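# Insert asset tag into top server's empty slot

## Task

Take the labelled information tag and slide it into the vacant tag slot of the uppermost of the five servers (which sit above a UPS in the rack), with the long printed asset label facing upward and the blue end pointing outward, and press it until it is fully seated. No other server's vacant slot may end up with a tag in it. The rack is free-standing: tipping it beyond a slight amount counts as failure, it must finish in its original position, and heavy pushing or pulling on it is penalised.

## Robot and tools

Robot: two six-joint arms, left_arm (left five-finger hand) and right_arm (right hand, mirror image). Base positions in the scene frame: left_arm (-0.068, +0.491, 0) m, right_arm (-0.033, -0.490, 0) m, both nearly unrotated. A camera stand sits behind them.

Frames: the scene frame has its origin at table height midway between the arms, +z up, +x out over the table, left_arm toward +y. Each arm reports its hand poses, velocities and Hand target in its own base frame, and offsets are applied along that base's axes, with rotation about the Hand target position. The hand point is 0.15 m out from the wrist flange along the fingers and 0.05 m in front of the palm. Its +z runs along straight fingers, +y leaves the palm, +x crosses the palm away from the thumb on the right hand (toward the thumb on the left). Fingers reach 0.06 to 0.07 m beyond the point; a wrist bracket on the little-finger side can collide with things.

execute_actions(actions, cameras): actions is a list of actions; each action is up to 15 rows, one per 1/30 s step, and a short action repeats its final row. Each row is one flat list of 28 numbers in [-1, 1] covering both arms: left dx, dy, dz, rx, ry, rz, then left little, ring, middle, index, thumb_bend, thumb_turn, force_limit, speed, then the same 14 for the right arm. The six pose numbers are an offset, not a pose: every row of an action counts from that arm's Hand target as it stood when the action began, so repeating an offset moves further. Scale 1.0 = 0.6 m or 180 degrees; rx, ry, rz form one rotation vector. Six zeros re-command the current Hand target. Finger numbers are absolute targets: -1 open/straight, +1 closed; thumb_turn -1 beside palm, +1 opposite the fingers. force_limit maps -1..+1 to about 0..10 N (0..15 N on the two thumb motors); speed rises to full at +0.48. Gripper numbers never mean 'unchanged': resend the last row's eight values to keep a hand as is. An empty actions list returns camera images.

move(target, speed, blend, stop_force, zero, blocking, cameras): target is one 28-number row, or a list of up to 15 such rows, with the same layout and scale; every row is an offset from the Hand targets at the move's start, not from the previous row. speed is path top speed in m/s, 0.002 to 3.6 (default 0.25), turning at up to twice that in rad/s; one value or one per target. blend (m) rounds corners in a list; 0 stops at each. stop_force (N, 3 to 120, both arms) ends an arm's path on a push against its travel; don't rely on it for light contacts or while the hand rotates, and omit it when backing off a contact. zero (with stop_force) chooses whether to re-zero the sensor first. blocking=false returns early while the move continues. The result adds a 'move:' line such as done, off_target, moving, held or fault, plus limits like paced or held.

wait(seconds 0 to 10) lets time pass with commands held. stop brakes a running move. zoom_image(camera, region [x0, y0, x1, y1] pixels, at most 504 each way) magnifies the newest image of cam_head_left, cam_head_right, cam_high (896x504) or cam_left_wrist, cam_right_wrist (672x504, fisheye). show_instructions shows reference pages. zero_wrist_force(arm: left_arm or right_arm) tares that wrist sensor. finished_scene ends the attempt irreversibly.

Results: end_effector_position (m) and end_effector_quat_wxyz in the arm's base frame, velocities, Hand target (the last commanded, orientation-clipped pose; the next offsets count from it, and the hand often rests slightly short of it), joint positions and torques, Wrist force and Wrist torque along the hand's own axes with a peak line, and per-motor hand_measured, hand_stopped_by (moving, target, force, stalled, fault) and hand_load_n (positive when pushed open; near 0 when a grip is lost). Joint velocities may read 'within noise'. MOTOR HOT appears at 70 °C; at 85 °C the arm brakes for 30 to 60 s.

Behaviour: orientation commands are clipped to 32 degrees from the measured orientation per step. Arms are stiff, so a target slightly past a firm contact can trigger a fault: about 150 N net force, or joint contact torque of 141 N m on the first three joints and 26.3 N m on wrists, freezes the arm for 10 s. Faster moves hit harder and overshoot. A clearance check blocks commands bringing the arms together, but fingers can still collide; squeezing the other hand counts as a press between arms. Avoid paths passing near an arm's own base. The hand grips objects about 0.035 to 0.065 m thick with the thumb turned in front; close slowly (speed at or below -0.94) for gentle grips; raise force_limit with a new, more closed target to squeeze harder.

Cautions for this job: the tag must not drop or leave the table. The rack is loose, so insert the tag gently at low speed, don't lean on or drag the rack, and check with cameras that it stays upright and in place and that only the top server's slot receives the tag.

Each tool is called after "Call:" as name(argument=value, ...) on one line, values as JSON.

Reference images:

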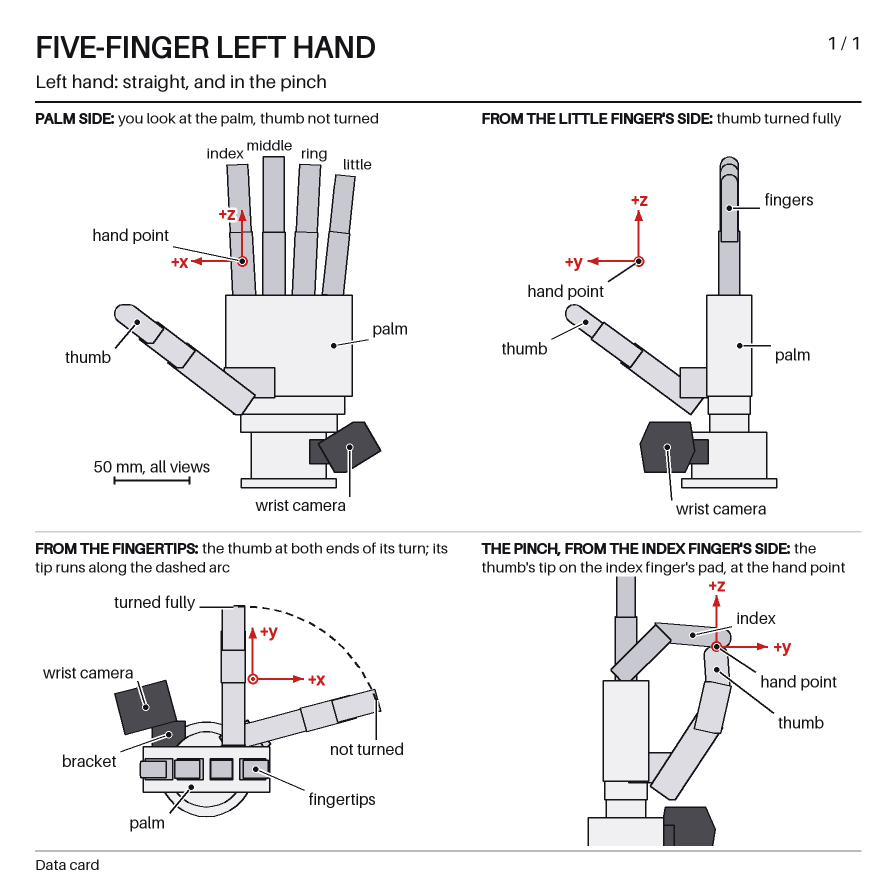

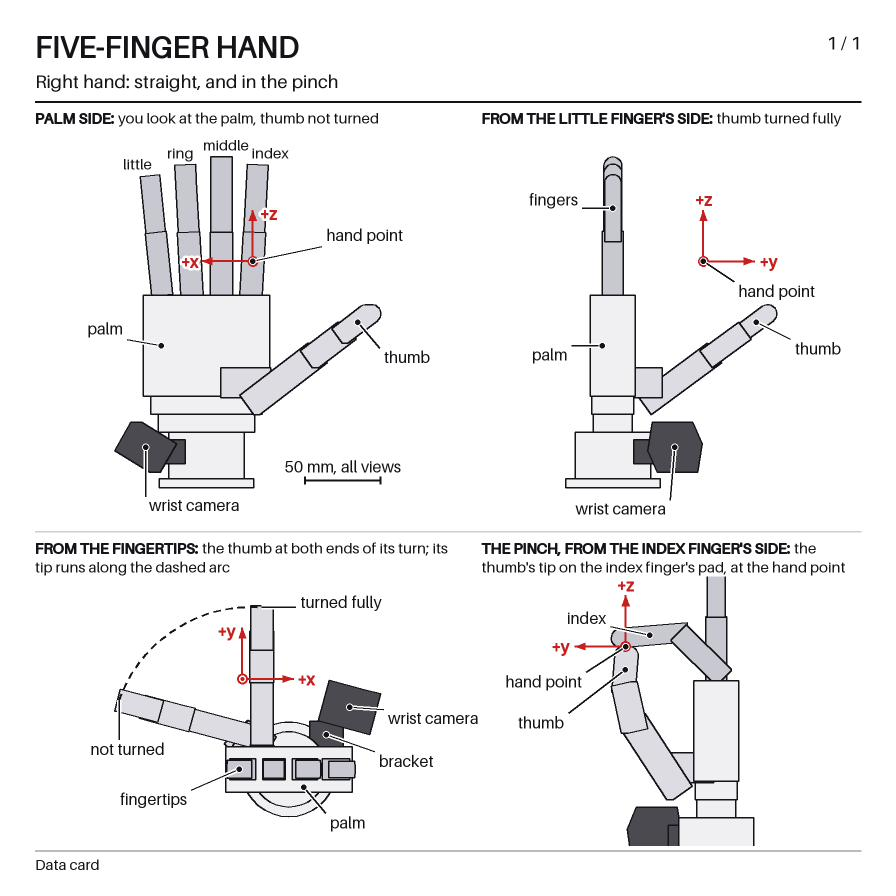

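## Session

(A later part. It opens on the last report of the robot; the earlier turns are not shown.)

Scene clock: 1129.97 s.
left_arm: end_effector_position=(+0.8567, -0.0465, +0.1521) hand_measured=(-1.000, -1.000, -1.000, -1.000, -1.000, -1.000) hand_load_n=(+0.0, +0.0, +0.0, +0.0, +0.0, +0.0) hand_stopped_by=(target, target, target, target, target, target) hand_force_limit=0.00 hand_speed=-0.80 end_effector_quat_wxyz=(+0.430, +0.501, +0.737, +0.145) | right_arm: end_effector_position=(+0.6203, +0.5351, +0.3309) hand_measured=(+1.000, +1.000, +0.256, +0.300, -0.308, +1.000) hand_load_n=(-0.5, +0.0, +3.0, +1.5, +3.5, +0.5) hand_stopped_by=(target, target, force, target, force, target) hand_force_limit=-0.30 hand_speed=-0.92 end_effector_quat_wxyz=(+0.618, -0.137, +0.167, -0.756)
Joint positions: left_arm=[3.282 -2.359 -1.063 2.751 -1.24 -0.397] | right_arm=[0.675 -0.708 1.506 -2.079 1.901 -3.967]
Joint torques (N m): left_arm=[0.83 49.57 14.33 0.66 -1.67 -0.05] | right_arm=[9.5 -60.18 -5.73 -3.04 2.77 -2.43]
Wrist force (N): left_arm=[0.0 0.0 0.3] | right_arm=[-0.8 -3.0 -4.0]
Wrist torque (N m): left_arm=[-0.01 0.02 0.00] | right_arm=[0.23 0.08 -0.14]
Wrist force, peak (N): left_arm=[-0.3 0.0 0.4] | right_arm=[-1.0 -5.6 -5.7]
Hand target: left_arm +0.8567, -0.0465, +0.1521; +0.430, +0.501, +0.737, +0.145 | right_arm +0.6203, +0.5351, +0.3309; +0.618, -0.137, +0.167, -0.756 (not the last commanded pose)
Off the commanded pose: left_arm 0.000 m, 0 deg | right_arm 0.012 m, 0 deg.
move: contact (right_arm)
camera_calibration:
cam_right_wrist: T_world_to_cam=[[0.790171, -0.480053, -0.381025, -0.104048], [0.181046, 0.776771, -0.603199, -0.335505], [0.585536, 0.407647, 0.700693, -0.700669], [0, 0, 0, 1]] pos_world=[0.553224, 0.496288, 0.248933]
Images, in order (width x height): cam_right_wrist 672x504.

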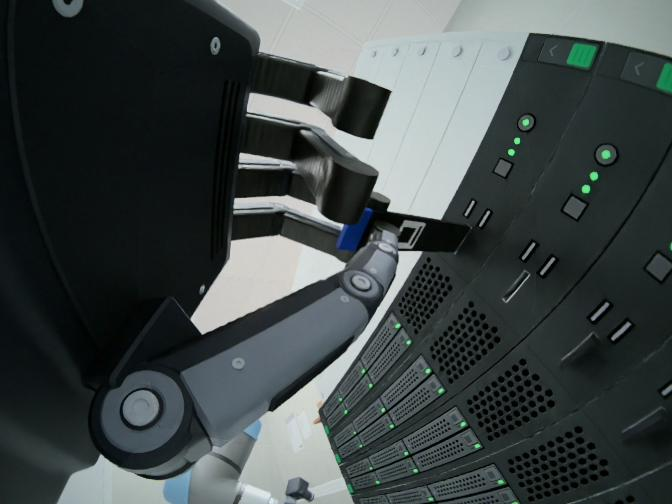

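Call:
move(target=[0,0,0,0,0,0,-1,-1,-1,-1,-1,-1,0,-0.8,-0.0015,0.0003,0.0011,0,0,0,1,1,0.5,0.3,-0.05,1,-0.3,-0.92], speed=0.02)

Call:
move(target=[0,0,0,0,0,0,-1,-1,-1,-1,-1,-1,0,-0.8,0.0245,-0.0049,0,0,0,0,1,1,0.5,0.3,-0.05,1,-0.3,-0.92], speed=0.006, stop_force=3, cameras=["cam_right_wrist","cam_head_left"])

Call:
zoom_image(camera="cam_right_wrist", region=[450, 218, 490, 262])

Call:
zoom_image(camera="cam_head_left", region=[452, 228, 482, 258])

Scene clock: 1139.70 s.
left_arm: end_effector_position=(+0.8567, -0.0465, +0.1521) hand_measured=(-1.000, -1.000, -1.000, -1.000, -1.000, -1.000) hand_load_n=(+0.0, +0.0, +0.0, +0.0, +0.0, +0.0) hand_stopped_by=(target, target, target, target, target, target) hand_force_limit=0.00 hand_speed=-0.80 end_effector_quat_wxyz=(+0.430, +0.501, +0.737, +0.145) | right_arm: end_effector_position=(+0.6194, +0.5352, +0.3315) hand_measured=(+1.000, +1.000, +0.256, +0.300, -0.308, +1.000) hand_load_n=(+0.0, +0.0, +3.0, +2.0, +4.0, +0.0) hand_stopped_by=(target, target, force, target, force, target) hand_force_limit=-0.30 hand_speed=-0.92 end_effector_quat_wxyz=(+0.618, -0.137, +0.167, -0.756)
Joint positions: left_arm=[3.282 -2.359 -1.063 2.751 -1.24 -0.397] | right_arm=[0.676 -0.709 1.507 -2.079 1.901 -3.968]
Joint torques (N m): left_arm=[1.35 50.45 14.06 0.7 -1.57 -0.14] | right_arm=[11.83 -59.66 -5.91 -3.62 2.16 -2.4]
Wrist force (N): left_arm=[0.0 -0.5 0.0] | right_arm=[-0.5 0.7 -2.3]
Wrist torque (N m): left_arm=[-0.07 0.00 0.01] | right_arm=[0.29 0.06 -0.01]
Wrist force, peak (N): left_arm=[0.0 -0.2 0.6] | right_arm=[-0.8 -2.8 -4.3]
Hand target: left_arm +0.8567, -0.0465, +0.1521; +0.430, +0.501, +0.737, +0.145 | right_arm +0.6194, +0.5352, +0.3316; +0.618, -0.137, +0.167, -0.756
Off the commanded pose: left_arm 0.000 m, 0 deg | right_arm 0.000 m, 0 deg.
move: done

Scene clock: 1141.07 s.
left_arm: end_effector_position=(+0.8567, -0.0465, +0.1521) hand_measured=(-1.000, -1.000, -1.000, -1.000, -1.000, -1.000) hand_load_n=(+0.0, +0.0, +0.0, +0.0, +0.0, +0.0) hand_stopped_by=(target, target, target, target, target, target) hand_force_limit=0.00 hand_speed=-0.80 end_effector_quat_wxyz=(+0.430, +0.501, +0.737, +0.145) | right_arm: end_effector_position=(+0.6203, +0.5351, +0.3316) hand_measured=(+1.000, +1.000, +0.256, +0.300, -0.308, +1.000) hand_load_n=(-0.5, +0.0, +3.0, +2.0, +3.5, +0.5) hand_stopped_by=(target, target, force, target, force, target) hand_force_limit=-0.30 hand_speed=-0.92 end_effector_quat_wxyz=(+0.618, -0.137, +0.167, -0.756)
Joint positions: left_arm=[3.282 -2.359 -1.063 2.751 -1.24 -0.397] | right_arm=[0.675 -0.709 1.506 -2.078 1.901 -3.967]
Joint torques (N m): left_arm=[1.12 50.32 15.38 0.72 -1.58 -0.26] | right_arm=[9.46 -59.92 -5.52 -3.48 2.62 -2.47]
Wrist force (N): left_arm=[0.0 -0.3 0.1] | right_arm=[-0.9 -2.1 -4.0]
Wrist torque (N m): left_arm=[-0.04 0.01 0.01] | right_arm=[0.27 0.11 -0.12]
Wrist force, peak (N): left_arm=[0.0 -0.3 0.4] | right_arm=[-1.3 -5.6 -5.5]
Hand target: left_arm +0.8567, -0.0465, +0.1521; +0.430, +0.501, +0.737, +0.145 | right_arm +0.6203, +0.5351, +0.3316; +0.618, -0.137, +0.167, -0.756 (not the last commanded pose)
Off the commanded pose: left_arm 0.000 m, 0 deg | right_arm 0.014 m, 0 deg.
move: contact (right_arm)
camera_calibration:
cam_right_wrist: T_world_to_cam=[[0.790107, -0.479958, -0.381275, -0.103651], [0.180956, 0.776928, -0.603024, -0.335136], [0.58565, 0.407459, 0.700708, -0.701075], [0, 0, 0, 1]] pos_world=[0.553124, 0.496288, 0.249634]
Images, in order (width x height): cam_head_left 896x504, cam_right_wrist 672x504.

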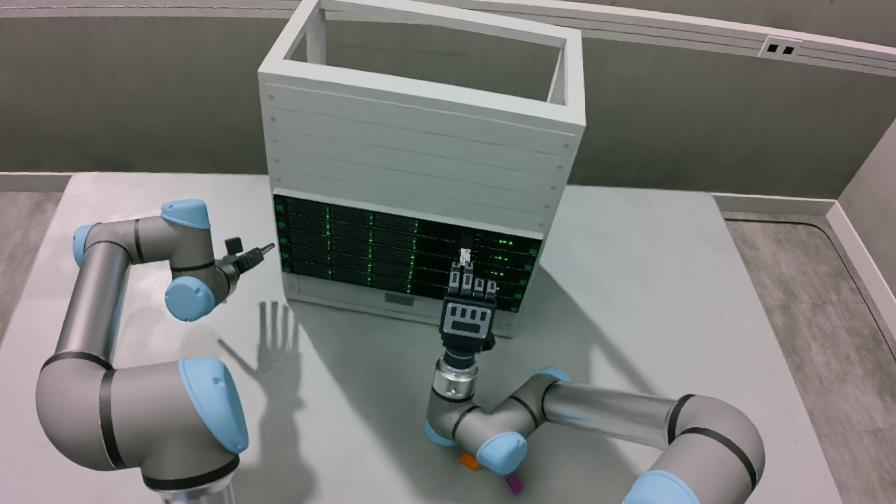

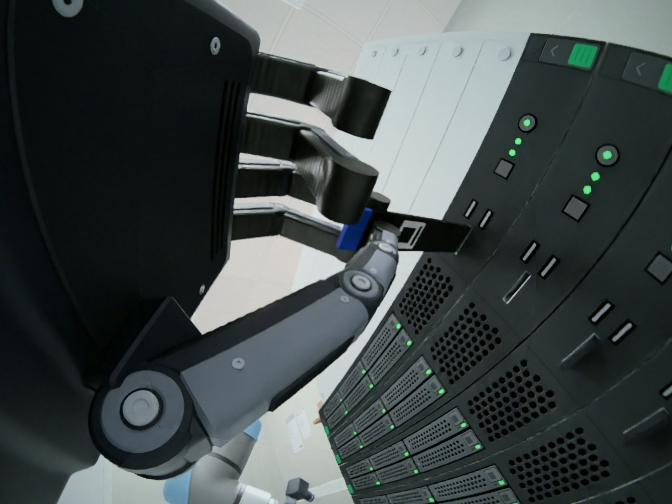

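Scaled by 11.455 from the camera's 672x504 image, which has a finer 960x720 frame.

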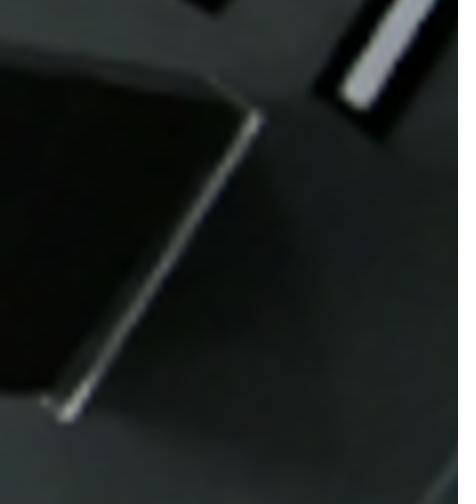

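Scaled by 16.800.

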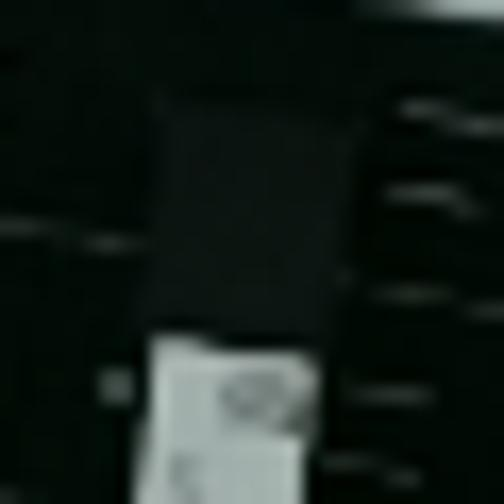

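Call:
move(target=[0,0,0,0,0,0,-1,-1,-1,-1,-1,-1,0,-0.8,-0.0013,0.0009,-0.0003,0,0,-0.006,1,1,0.5,0.3,-0.05,1,-0.3,-0.92], speed=0.02, cameras=["cam_right_wrist"])

Call:
zoom_image(camera="cam_right_wrist", region=[450, 218, 490, 262])

Call:
move(target=[0,0,0,0,0,0,-1,-1,-1,-1,-1,-1,0,-0.8,0.0245,-0.0049,0,0,0,0,1,1,0.5,0.3,-0.05,1,-0.3,-0.92], speed=0.006, stop_force=3, cameras=["cam_right_wrist"])

Call:
zoom_image(camera="cam_right_wrist", region=[450, 218, 490, 262])

Scene clock: 1166.20 s.
left_arm: end_effector_position=(+0.8567, -0.0465, +0.1521) hand_measured=(-1.000, -1.000, -1.000, -1.000, -1.000, -1.000) hand_load_n=(+0.0, +0.0, +0.0, +0.0, +0.0, +0.0) hand_stopped_by=(target, target, target, target, target, target) hand_force_limit=0.00 hand_speed=-0.80 end_effector_quat_wxyz=(+0.430, +0.501, +0.737, +0.145) | right_arm: end_effector_position=(+0.6195, +0.5356, +0.3314) hand_measured=(+1.000, +1.000, +0.256, +0.300, -0.308, +1.000) hand_load_n=(+0.0, +0.0, +3.0, +1.5, +4.0, +0.0) hand_stopped_by=(target, target, force, target, force, target) hand_force_limit=-0.30 hand_speed=-0.92 end_effector_quat_wxyz=(+0.611, -0.135, +0.169, -0.761)
Joint positions: left_arm=[3.282 -2.359 -1.063 2.751 -1.24 -0.397] | right_arm=[0.68 -0.704 1.498 -2.083 1.907 -3.991]
Joint torques (N m): left_arm=[0.19 50.61 14.91 1.04 -1.55 0.08] | right_arm=[11.96 -42.18 -26.95 -3.73 2.27 -2.51]
Wrist force (N): left_arm=[0.1 0.1 0.2] | right_arm=[-0.5 0.8 -2.2]
Wrist torque (N m): left_arm=[0.02 -0.01 0.00] | right_arm=[0.31 0.07 0.00]
Wrist force, peak (N): left_arm=[-0.1 -0.3 0.5] | right_arm=[-0.7 -2.3 -4.0]
Hand target: left_arm +0.8567, -0.0465, +0.1521; +0.430, +0.501, +0.737, +0.145 | right_arm +0.6195, +0.5356, +0.3314; +0.611, -0.135, +0.169, -0.761
Off the commanded pose: left_arm 0.000 m, 0 deg | right_arm 0.000 m, 0 deg.
move: done
camera_calibration:
cam_right_wrist: T_world_to_cam=[[0.781008, -0.494648, -0.381248, -0.089352], [0.195462, 0.773401, -0.60303, -0.342629], [0.593145, 0.396452, 0.700718, -0.699446], [0, 0, 0, 1]] pos_world=[0.551629, 0.498088, 0.249434]
Images, in order (width x height): cam_right_wrist 672x504.

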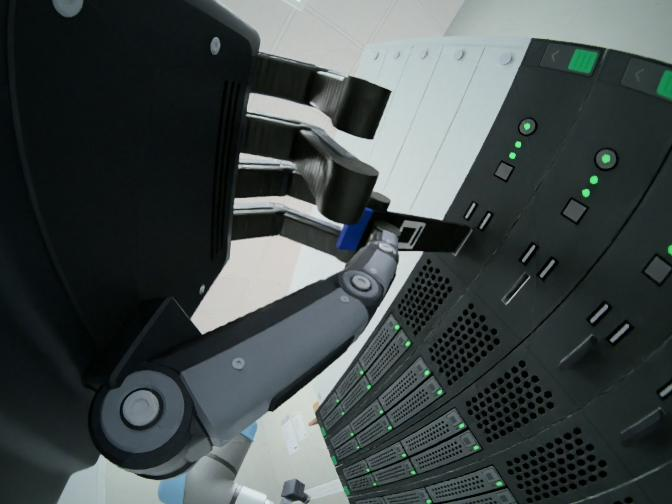

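Scaled by 11.455 from the camera's 672x504 image, which has a finer 960x720 frame.

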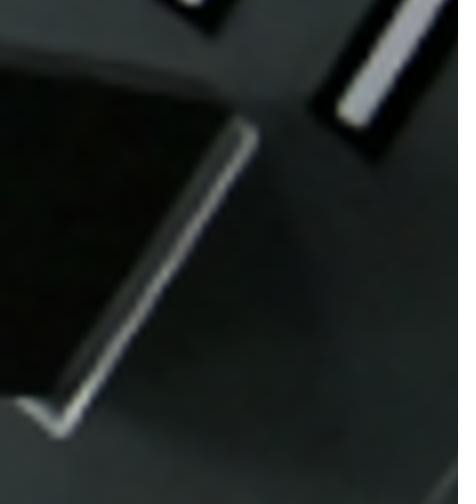

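Scene clock: 1167.67 s.
left_arm: end_effector_position=(+0.8567, -0.0465, +0.1521) hand_measured=(-1.000, -1.000, -1.000, -1.000, -1.000, -1.000) hand_load_n=(+0.0, +0.0, +0.0, +0.0, +0.0, +0.0) hand_stopped_by=(target, target, target, target, target, target) hand_force_limit=0.00 hand_speed=-0.80 end_effector_quat_wxyz=(+0.430, +0.501, +0.737, +0.145) | right_arm: end_effector_position=(+0.6207, +0.5354, +0.3314) hand_measured=(+1.000, +1.000, +0.256, +0.300, -0.308, +1.000) hand_load_n=(+0.0, +0.0, +3.0, +1.5, +3.5, +0.0) hand_stopped_by=(target, target, force, target, force, target) hand_force_limit=-0.30 hand_speed=-0.92 end_effector_quat_wxyz=(+0.611, -0.135, +0.169, -0.761)
Joint positions: left_arm=[3.282 -2.359 -1.063 2.751 -1.24 -0.397] | right_arm=[0.678 -0.703 1.496 -2.081 1.907 -3.99]
Joint torques (N m): left_arm=[1.32 49.97 14.91 0.82 -1.74 0.02] | right_arm=[9.95 -59.76 -5.27 -3.28 2.26 -2.4]
Wrist force (N): left_arm=[0.2 0.0 0.1] | right_arm=[-0.7 -2.6 -3.8]
Wrist torque (N m): left_arm=[-0.01 -0.02 0.02] | right_arm=[0.25 0.08 -0.11]
Wrist force, peak (N): left_arm=[0.4 -0.4 0.0] | right_arm=[-1.1 -5.4 -5.5]
Hand target: left_arm +0.8567, -0.0465, +0.1521; +0.430, +0.501, +0.737, +0.145 | right_arm +0.6207, +0.5354, +0.3314; +0.611, -0.135, +0.169, -0.761 (not the last commanded pose)
Off the commanded pose: left_arm 0.000 m, 0 deg | right_arm 0.014 m, 0 deg.
move: contact (right_arm)
camera_calibration:
cam_right_wrist: T_world_to_cam=[[0.78092, -0.49465, -0.381424, -0.0902946], [0.195473, 0.773498, -0.602903, -0.342794], [0.593257, 0.396261, 0.700731, -0.70005], [0, 0, 0, 1]] pos_world=[0.552829, 0.497888, 0.249435]
Images, in order (width x height): cam_right_wrist 672x504.

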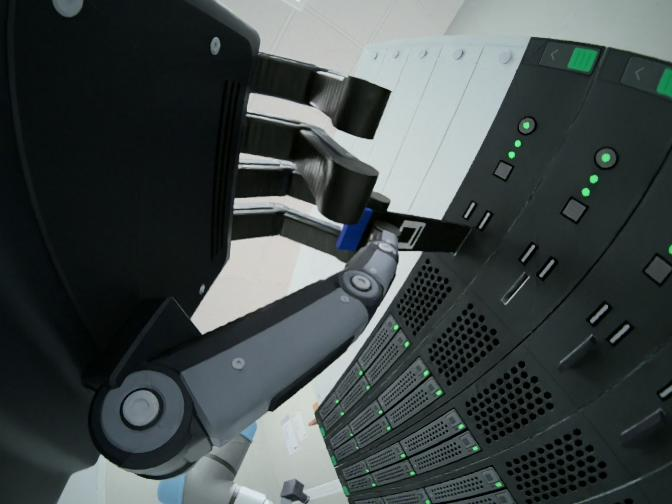

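Scaled by 11.455 from the camera's 672x504 image, which has a finer 960x720 frame.

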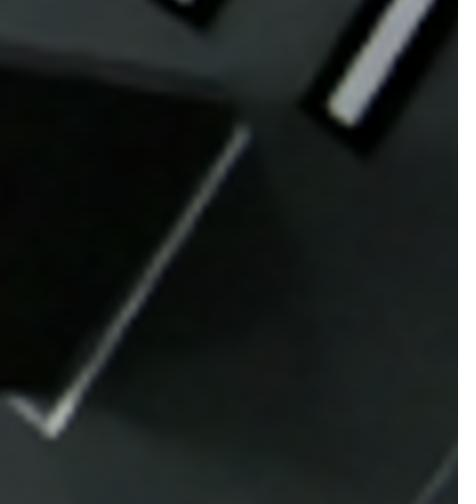

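Call:
move(target=[0,0,0,0,0,0,-1,-1,-1,-1,-1,-1,0,-0.8,-0.0013,0.0025,0.0,0,0,0,1,1,0.5,0.3,-0.05,1,-0.3,-0.92], speed=0.02)

Call:
move(target=[0,0,0,0,0,0,-1,-1,-1,-1,-1,-1,0,-0.8,0.0245,-0.0049,0,0,0,0,1,1,0.5,0.3,-0.05,1,-0.3,-0.92], speed=0.006, stop_force=3, cameras=["cam_right_wrist"])

Call:
zoom_image(camera="cam_right_wrist", region=[450, 218, 490, 262])

Scene clock: 1177.43 s.
left_arm: end_effector_position=(+0.8567, -0.0465, +0.1521) hand_measured=(-1.000, -1.000, -1.000, -1.000, -1.000, -1.000) hand_load_n=(+0.0, +0.0, +0.0, +0.0, +0.0, +0.0) hand_stopped_by=(target, target, target, target, target, target) hand_force_limit=0.00 hand_speed=-0.80 end_effector_quat_wxyz=(+0.430, +0.501, +0.737, +0.145) | right_arm: end_effector_position=(+0.6199, +0.5369, +0.3314) hand_measured=(+1.000, +1.000, +0.256, +0.300, -0.308, +1.000) hand_load_n=(+0.5, +0.0, +3.5, +2.0, +4.0, +0.5) hand_stopped_by=(target, target, force, target, force, target) hand_force_limit=-0.30 hand_speed=-0.92 end_effector_quat_wxyz=(+0.611, -0.135, +0.169, -0.761)
Joint positions: left_arm=[3.282 -2.359 -1.063 2.751 -1.24 -0.397] | right_arm=[0.681 -0.702 1.494 -2.081 1.908 -3.992]
Joint torques (N m): left_arm=[0.64 49.72 14.4 0.68 -1.58 -0.13] | right_arm=[11.58 -43.36 -26.69 -1.05 2.14 -2.45]
Wrist force (N): left_arm=[-0.1 -0.1 0.2] | right_arm=[-0.7 0.8 -2.2]
Wrist torque (N m): left_arm=[-0.02 0.02 0.00] | right_arm=[0.30 0.09 -0.01]
Wrist force, peak (N): left_arm=[-0.2 -0.2 0.4] | right_arm=[-0.9 -2.7 -4.0]
Hand target: left_arm +0.8567, -0.0465, +0.1521; +0.430, +0.501, +0.737, +0.145 | right_arm +0.6199, +0.5369, +0.3314; +0.611, -0.135, +0.169, -0.761
Off the commanded pose: left_arm 0.000 m, 0 deg | right_arm 0.000 m, 0 deg.
move: done

Scene clock: 1178.87 s.
left_arm: end_effector_position=(+0.8567, -0.0465, +0.1521) hand_measured=(-1.000, -1.000, -1.000, -1.000, -1.000, -1.000) hand_load_n=(+0.0, +0.0, +0.0, -0.5, +0.0, +0.0) hand_stopped_by=(target, target, target, target, target, target) hand_force_limit=0.00 hand_speed=-0.80 end_effector_quat_wxyz=(+0.430, +0.501, +0.737, +0.145) | right_arm: end_effector_position=(+0.6211, +0.5367, +0.3314) hand_measured=(+1.000, +1.000, +0.256, +0.300, -0.308, +1.000) hand_load_n=(-0.5, +0.0, +3.0, +2.0, +3.0, +0.5) hand_stopped_by=(target, target, force, target, force, target) hand_force_limit=-0.30 hand_speed=-0.92 end_effector_quat_wxyz=(+0.611, -0.135, +0.169, -0.761)
Joint positions: left_arm=[3.282 -2.359 -1.063 2.751 -1.24 -0.397] | right_arm=[0.68 -0.701 1.491 -2.079 1.908 -3.991]
Joint torques (N m): left_arm=[1.45 49.8 15.01 0.54 -1.77 -0.24] | right_arm=[8.77 -59.41 -4.28 -3.33 2.47 -2.47]
Wrist force (N): left_arm=[0.0 -0.1 0.1] | right_arm=[-0.9 -2.9 -4.1]
Wrist torque (N m): left_arm=[-0.01 0.00 0.00] | right_arm=[0.27 0.10 -0.12]
Wrist force, peak (N): left_arm=[-0.1 -0.5 0.1] | right_arm=[-1.1 -6.3 -5.8]
Hand target: left_arm +0.8567, -0.0465, +0.1521; +0.430, +0.501, +0.737, +0.145 | right_arm +0.6211, +0.5367, +0.3314; +0.611, -0.135, +0.169, -0.761 (not the last commanded pose)
Off the commanded pose: left_arm 0.000 m, 0 deg | right_arm 0.014 m, 0 deg.
move: contact (right_arm)
camera_calibration:
cam_right_wrist: T_world_to_cam=[[0.780906, -0.494554, -0.381579, -0.0898374], [0.195332, 0.773571, -0.602855, -0.343905], [0.593322, 0.396239, 0.700688, -0.700797], [0, 0, 0, 1]] pos_world=[0.553129, 0.499288, 0.249435]
Images, in order (width x height): cam_right_wrist 672x504.

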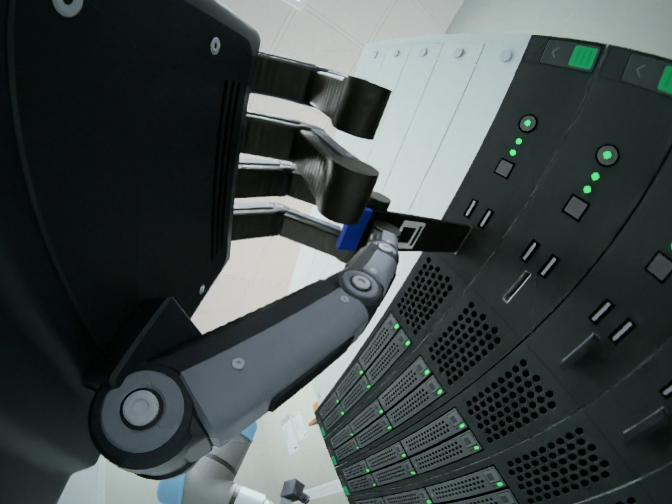

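Scaled by 11.455 from the camera's 672x504 image, which has a finer 960x720 frame.

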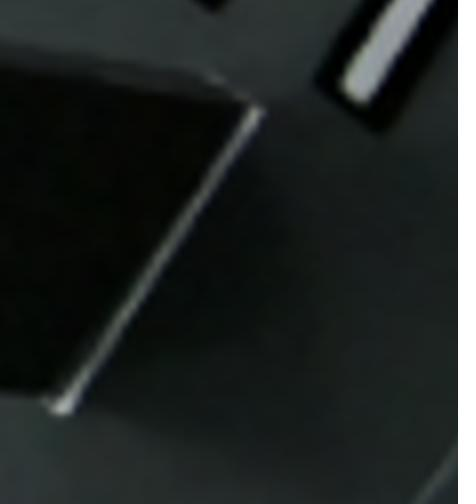

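Call:
move(target=[0,0,0,0,0,0,-1,-1,-1,-1,-1,-1,0,-0.8,-0.0013,0.0003,-0.0005,-0.0054,0.0011,0,1,1,0.5,0.3,-0.05,1,-0.3,-0.92], speed=0.02)

Call:
move(target=[0,0,0,0,0,0,-1,-1,-1,-1,-1,-1,0,-0.8,0.0245,-0.0049,0,0,0,0,1,1,0.5,0.3,-0.05,1,-0.3,-0.92], speed=0.006, stop_force=3, cameras=["cam_right_wrist"])

Call:
zoom_image(camera="cam_right_wrist", region=[450, 218, 490, 262])

Scene clock: 1197.10 s.
left_arm: end_effector_position=(+0.8567, -0.0465, +0.1521) hand_measured=(-1.000, -1.000, -1.000, -1.000, -1.000, -1.000) hand_load_n=(+0.0, +0.0, +0.0, +0.0, -0.5, +0.0) hand_stopped_by=(target, target, target, target, target, target) hand_force_limit=0.00 hand_speed=-0.80 end_effector_quat_wxyz=(+0.430, +0.501, +0.737, +0.145) | right_arm: end_effector_position=(+0.6203, +0.5369, +0.3311) hand_measured=(+1.000, +1.000, +0.256, +0.300, -0.308, +1.000) hand_load_n=(+0.0, +0.0, +3.0, +1.5, +4.0, +0.5) hand_stopped_by=(target, target, force, target, force, target) hand_force_limit=-0.30 hand_speed=-0.92 end_effector_quat_wxyz=(+0.610, -0.142, +0.164, -0.763)
Joint positions: left_arm=[3.282 -2.359 -1.063 2.751 -1.24 -0.397] | right_arm=[0.677 -0.708 1.502 -2.07 1.897 -3.992]
Joint torques (N m): left_arm=[0.7 50.85 14.48 0.68 -1.73 -0.15] | right_arm=[-10.69 -59.3 -5.43 -0.83 -3.05 -2.33]
Motor temperatures (°C): left_arm=[32 34 31 30 28 38] | right_arm=[31 34 36 30 32 32]
Wrist force (N): left_arm=[0.0 0.1 0.4] | right_arm=[-0.4 0.5 -2.2]
Wrist torque (N m): left_arm=[-0.01 0.02 0.00] | right_arm=[0.26 0.05 -0.01]
Wrist force, peak (N): left_arm=[-0.2 -0.3 0.4] | right_arm=[-0.8 -3.0 -4.6]
Hand target: left_arm +0.8567, -0.0465, +0.1521; +0.430, +0.501, +0.737, +0.145 | right_arm +0.6203, +0.5369, +0.3311; +0.610, -0.142, +0.163, -0.763
Off the commanded pose: left_arm 0.000 m, 0 deg | right_arm 0.000 m, 0 deg.
move: done

Scene clock: 1198.43 s.
left_arm: end_effector_position=(+0.8567, -0.0465, +0.1521) hand_measured=(-1.000, -1.000, -1.000, -1.000, -1.000, -1.000) hand_load_n=(+0.0, +0.0, +0.0, +0.0, +0.0, +0.0) hand_stopped_by=(target, target, target, target, target, target) hand_force_limit=0.00 hand_speed=-0.80 end_effector_quat_wxyz=(+0.430, +0.501, +0.737, +0.145) | right_arm: end_effector_position=(+0.6211, +0.5367, +0.3311) hand_measured=(+1.000, +1.000, +0.256, +0.300, -0.308, +1.000) hand_load_n=(+0.0, +0.0, +3.0, +2.0, +3.5, +0.5) hand_stopped_by=(target, target, force, target, force, target) hand_force_limit=-0.30 hand_speed=-0.92 end_effector_quat_wxyz=(+0.610, -0.142, +0.163, -0.763)
Joint positions: left_arm=[3.282 -2.359 -1.063 2.751 -1.24 -0.397] | right_arm=[0.676 -0.708 1.501 -2.069 1.896 -3.991]
Joint torques (N m): left_arm=[0.89 50.3 14.69 0.73 -1.67 -0.13] | right_arm=[9.1 -60 -5.38 -3.34 2.64 -2.57]
Wrist force (N): left_arm=[0.1 -0.2 0.4] | right_arm=[-0.9 -3.1 -4.5]
Wrist torque (N m): left_arm=[-0.05 -0.01 0.02] | right_arm=[0.25 0.10 -0.13]
Wrist force, peak (N): left_arm=[-0.3 -0.2 0.4] | right_arm=[-1.2 -5.7 -6.0]
Hand target: left_arm +0.8567, -0.0465, +0.1521; +0.430, +0.501, +0.737, +0.145 | right_arm +0.6211, +0.5367, +0.3311; +0.610, -0.142, +0.163, -0.763 (not the last commanded pose)
Off the commanded pose: left_arm 0.000 m, 0 deg | right_arm 0.014 m, 0 deg.
move: contact (right_arm)
camera_calibration:
cam_right_wrist: T_world_to_cam=[[0.77952, -0.501117, -0.375806, -0.087553], [0.193309, 0.763143, -0.616639, -0.332661], [0.595802, 0.408036, 0.691756, -0.70556], [0, 0, 0, 1]] pos_world=[0.55293, 0.497888, 0.25004]
Images, in order (width x height): cam_right_wrist 672x504.

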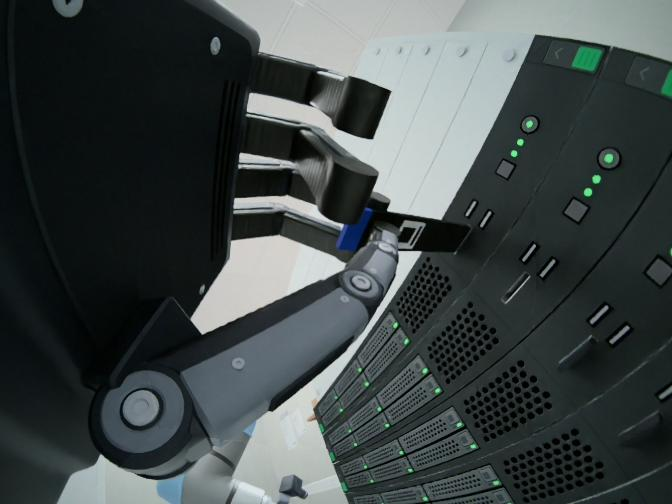

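Scaled by 11.455 from the camera's 672x504 image, which has a finer 960x720 frame.

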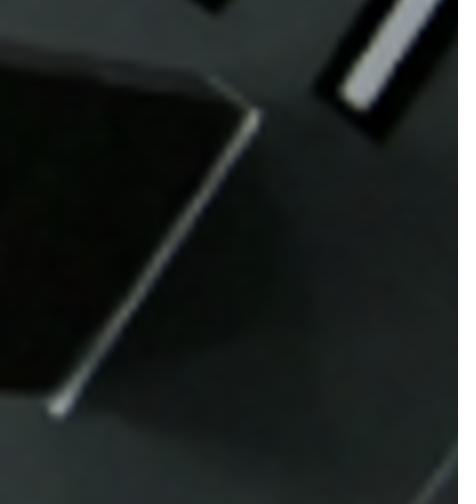

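Call:
zoom_image(camera="cam_right_wrist", region=[462, 222, 478, 238])

Call:
zoom_image(camera="cam_right_wrist", region=[448, 244, 464, 260])

Scaled by 31.500 from the camera's 672x504 image, which has a finer 960x720 frame.

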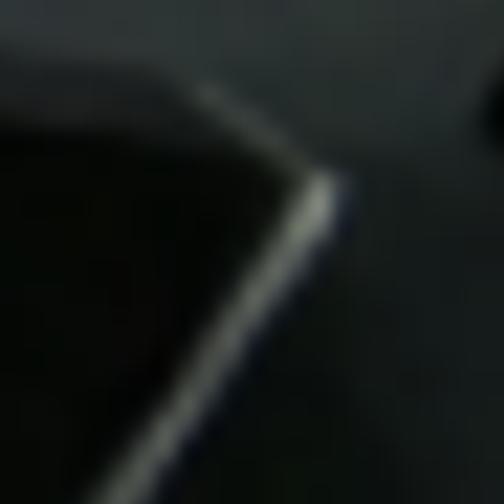

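Scaled by 31.500 from the camera's 672x504 image, which has a finer 960x720 frame.

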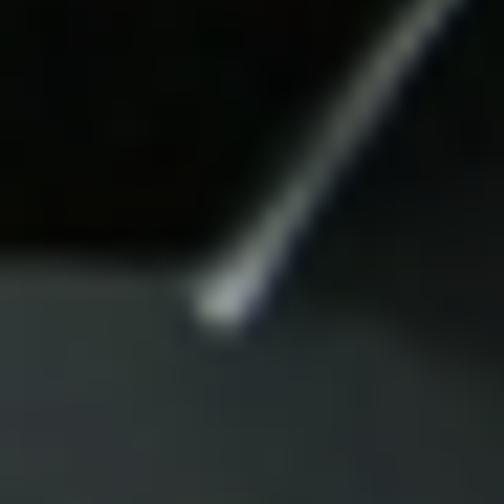

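Call:
move(target=[0,0,0,0,0,0,-1,-1,-1,-1,-1,-1,0,-0.8,-0.0013,0.0003,0,0,0,0,1,1,0.5,0.3,-0.05,1,-0.3,-0.92], speed=0.02, cameras=["cam_right_wrist","cam_head_left","cam_head_right"])

Call:
zoom_image(camera="cam_right_wrist", region=[450, 218, 490, 262])

Call:
zoom_image(camera="cam_head_left", region=[452, 228, 482, 258])

Call:
zoom_image(camera="cam_head_right", region=[438, 228, 468, 258])

Scene clock: 1239.53 s.
left_arm: end_effector_position=(+0.8567, -0.0465, +0.1521) hand_measured=(-1.000, -1.000, -1.000, -1.000, -1.000, -1.000) hand_load_n=(+0.0, +0.0, +0.0, +0.0, +0.0, +0.0) hand_stopped_by=(target, target, target, target, target, target) hand_force_limit=0.00 hand_speed=-0.80 end_effector_quat_wxyz=(+0.430, +0.501, +0.737, +0.145) | right_arm: end_effector_position=(+0.6203, +0.5369, +0.3311) hand_measured=(+1.000, +1.000, +0.256, +0.300, -0.308, +1.000) hand_load_n=(+0.0, +0.0, +3.0, +2.0, +3.5, +0.5) hand_stopped_by=(target, target, force, target, force, target) hand_force_limit=-0.30 hand_speed=-0.92 end_effector_quat_wxyz=(+0.610, -0.142, +0.163, -0.763)
Joint positions: left_arm=[3.282 -2.359 -1.063 2.751 -1.24 -0.397] | right_arm=[0.677 -0.708 1.503 -2.07 1.897 -3.992]
Joint torques (N m): left_arm=[2 49.82 14.22 0.88 -1.85 0.08] | right_arm=[11.51 -59.45 -5.04 -3.56 2.15 -2.19]
Wrist force (N): left_arm=[0.0 -0.2 0.2] | right_arm=[-0.6 0.6 -2.1]
Wrist torque (N m): left_arm=[-0.05 0.00 0.01] | right_arm=[0.27 0.07 -0.01]
Wrist force, peak (N): left_arm=[0.1 -0.2 0.5] | right_arm=[-1.0 -3.3 -4.4]
Hand target: left_arm +0.8567, -0.0465, +0.1521; +0.430, +0.501, +0.737, +0.145 | right_arm +0.6203, +0.5369, +0.3311; +0.610, -0.142, +0.163, -0.763
Off the commanded pose: left_arm 0.000 m, 0 deg | right_arm 0.000 m, 0 deg.
move: done
camera_calibration:
cam_right_wrist: T_world_to_cam=[[0.77952, -0.501117, -0.375806, -0.0868792], [0.193309, 0.763143, -0.616639, -0.332583], [0.595802, 0.408036, 0.691756, -0.705124], [0, 0, 0, 1]] pos_world=[0.55213, 0.497988, 0.25004]
Images, in order (width x height): cam_head_left 896x504, cam_head_right 896x504, cam_right_wrist 672x504.

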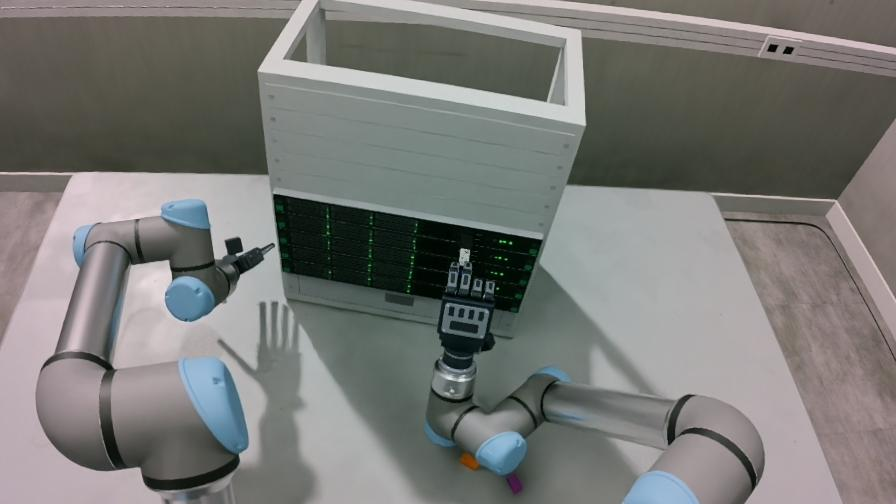

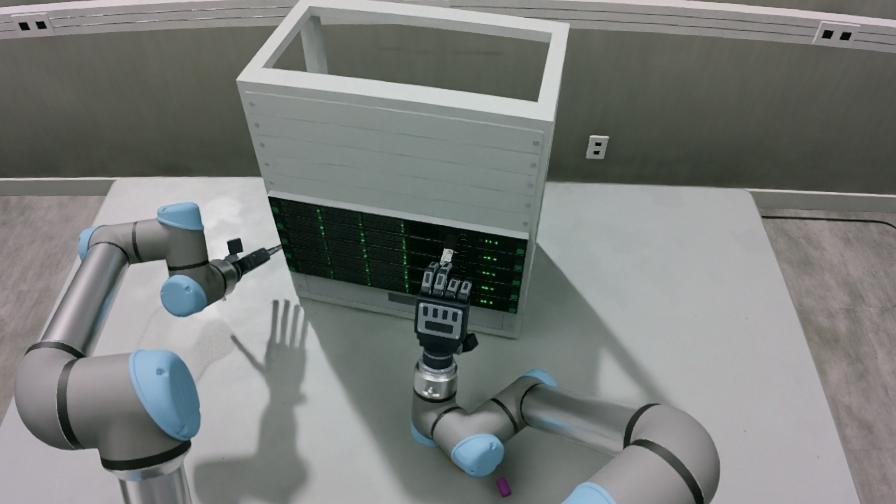

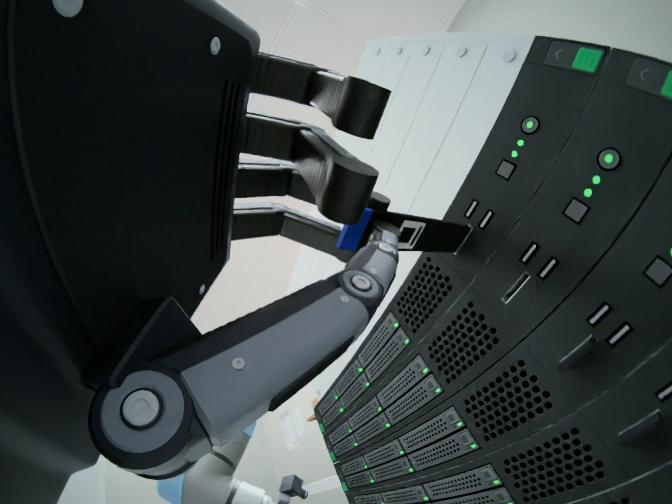

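Scaled by 11.455 from the camera's 672x504 image, which has a finer 960x720 frame.

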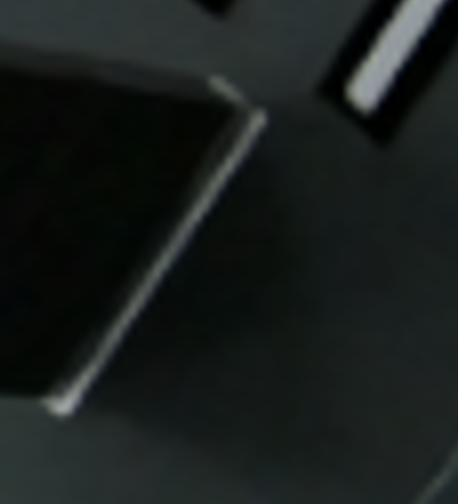

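Scaled by 16.800.

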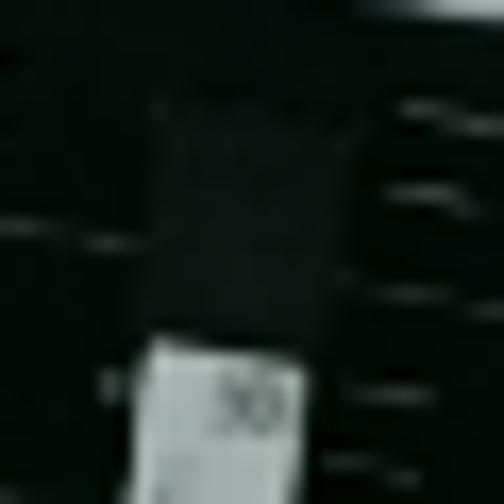

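Scaled by 16.800.

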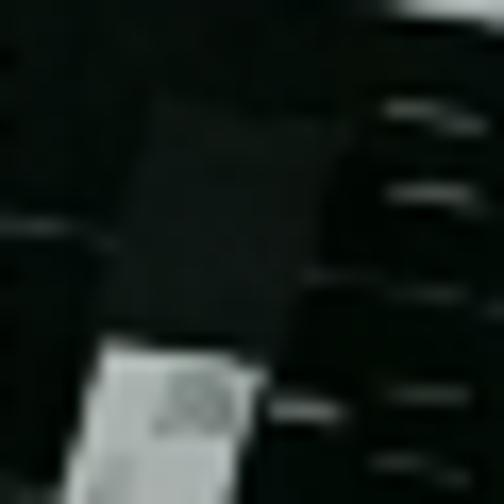

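Call:
move(target=[0,0,0,0,0,0,-1,-1,-1,-1,-1,-1,0,-0.8,0.0006,0.0031,0,0,0,-0.0072,1,1,0.5,0.3,-0.05,1,-0.3,-0.92], speed=0.02, cameras=["cam_right_wrist","cam_head_left","cam_head_right"])

Call:
zoom_image(camera="cam_right_wrist", region=[450, 218, 490, 262])

Call:
zoom_image(camera="cam_head_left", region=[452, 228, 482, 258])

Call:
zoom_image(camera="cam_head_right", region=[438, 228, 468, 258])

Scene clock: 1262.03 s.
left_arm: end_effector_position=(+0.8567, -0.0465, +0.1521) hand_measured=(-1.000, -1.000, -1.000, -1.000, -1.000, -1.000) hand_load_n=(+0.0, +0.0, +0.0, +0.0, +0.0, +0.0) hand_stopped_by=(target, target, target, target, target, target) hand_force_limit=0.00 hand_speed=-0.80 end_effector_quat_wxyz=(+0.430, +0.501, +0.737, +0.145) | right_arm: end_effector_position=(+0.6206, +0.5387, +0.3311) hand_measured=(+1.000, +1.000, +0.256, +0.300, -0.308, +1.000) hand_load_n=(+0.5, +0.0, +3.0, +2.0, +3.5, +0.5) hand_stopped_by=(target, target, force, target, force, target) hand_force_limit=-0.30 hand_speed=-0.92 end_effector_quat_wxyz=(+0.601, -0.140, +0.165, -0.769)
Joint positions: left_arm=[3.282 -2.359 -1.063 2.751 -1.24 -0.397] | right_arm=[0.683 -0.7 1.487 -2.072 1.905 -4.021]
Joint torques (N m): left_arm=[0.78 50.35 14.95 0.83 -1.75 -0.21] | right_arm=[11.9 -43.54 -26.97 -3.46 1.99 -2.29]
Wrist force (N): left_arm=[0.1 0.1 0.4] | right_arm=[-0.7 0.7 -2.2]
Wrist torque (N m): left_arm=[0.00 0.00 0.00] | right_arm=[0.30 0.09 -0.01]
Wrist force, peak (N): left_arm=[-0.2 0.0 0.5] | right_arm=[-0.8 0.7 -2.5]
Hand target: left_arm +0.8567, -0.0465, +0.1521; +0.430, +0.501, +0.737, +0.145 | right_arm +0.6206, +0.5387, +0.3311; +0.601, -0.140, +0.165, -0.769
Off the commanded pose: left_arm 0.000 m, 0 deg | right_arm 0.000 m, 0 deg.
move: done
camera_calibration:
cam_right_wrist: T_world_to_cam=[[0.768011, -0.518586, -0.375803, -0.069623], [0.210488, 0.758585, -0.616639, -0.342255], [0.604859, 0.394483, 0.691757, -0.704369], [0, 0, 0, 1]] pos_world=[0.551556, 0.501386, 0.25004]
Images, in order (width x height): cam_head_left 896x504, cam_head_right 896x504, cam_right_wrist 672x504.

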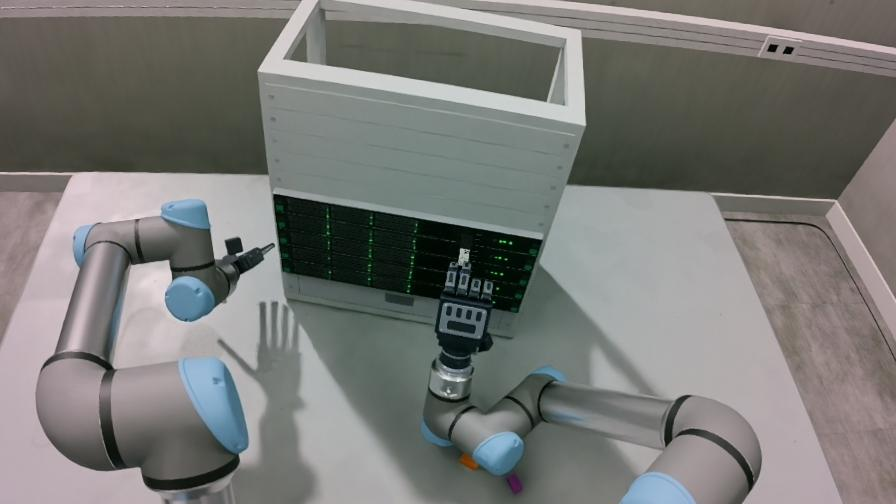

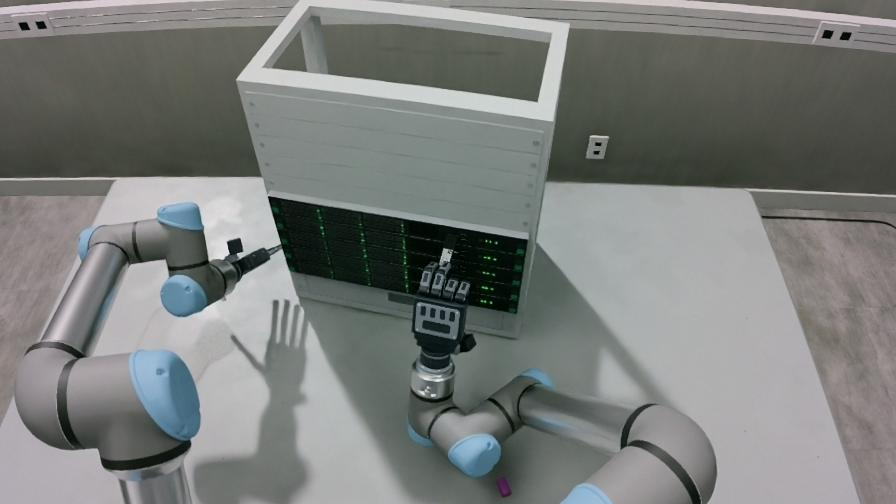

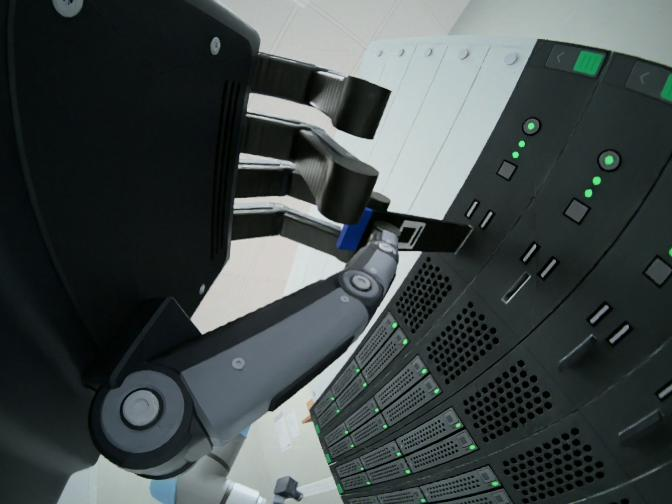

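Scaled by 11.455 from the camera's 672x504 image, which has a finer 960x720 frame.

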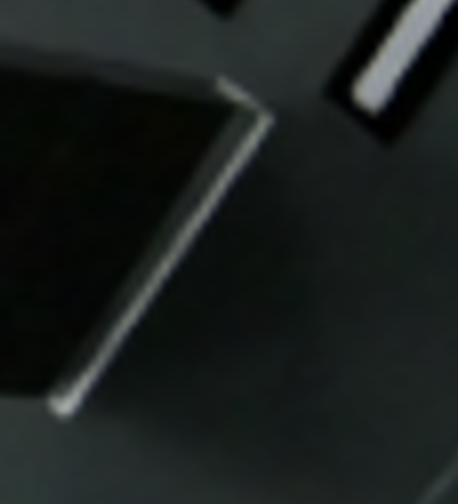

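Scaled by 16.800.

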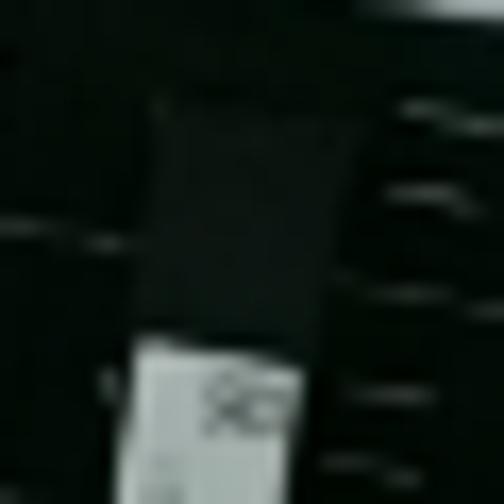

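Scaled by 16.800.

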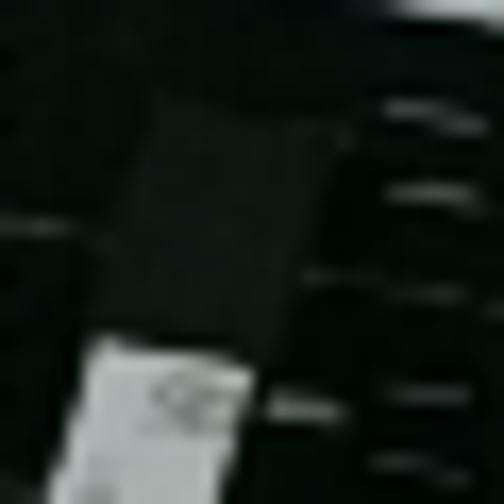

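Call:
zoom_image(camera="cam_right_wrist", region=[462, 222, 478, 238])

Call:
zoom_image(camera="cam_right_wrist", region=[450, 240, 466, 256])

Scaled by 31.500 from the camera's 672x504 image, which has a finer 960x720 frame.

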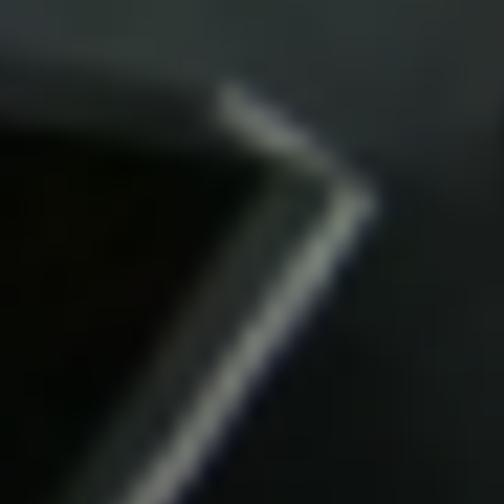

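Scaled by 31.500 from the camera's 672x504 image, which has a finer 960x720 frame.

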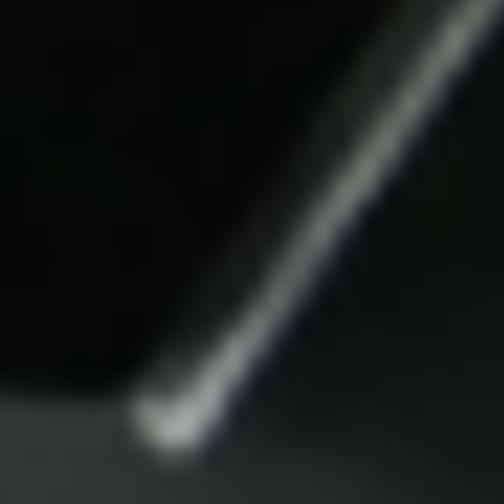

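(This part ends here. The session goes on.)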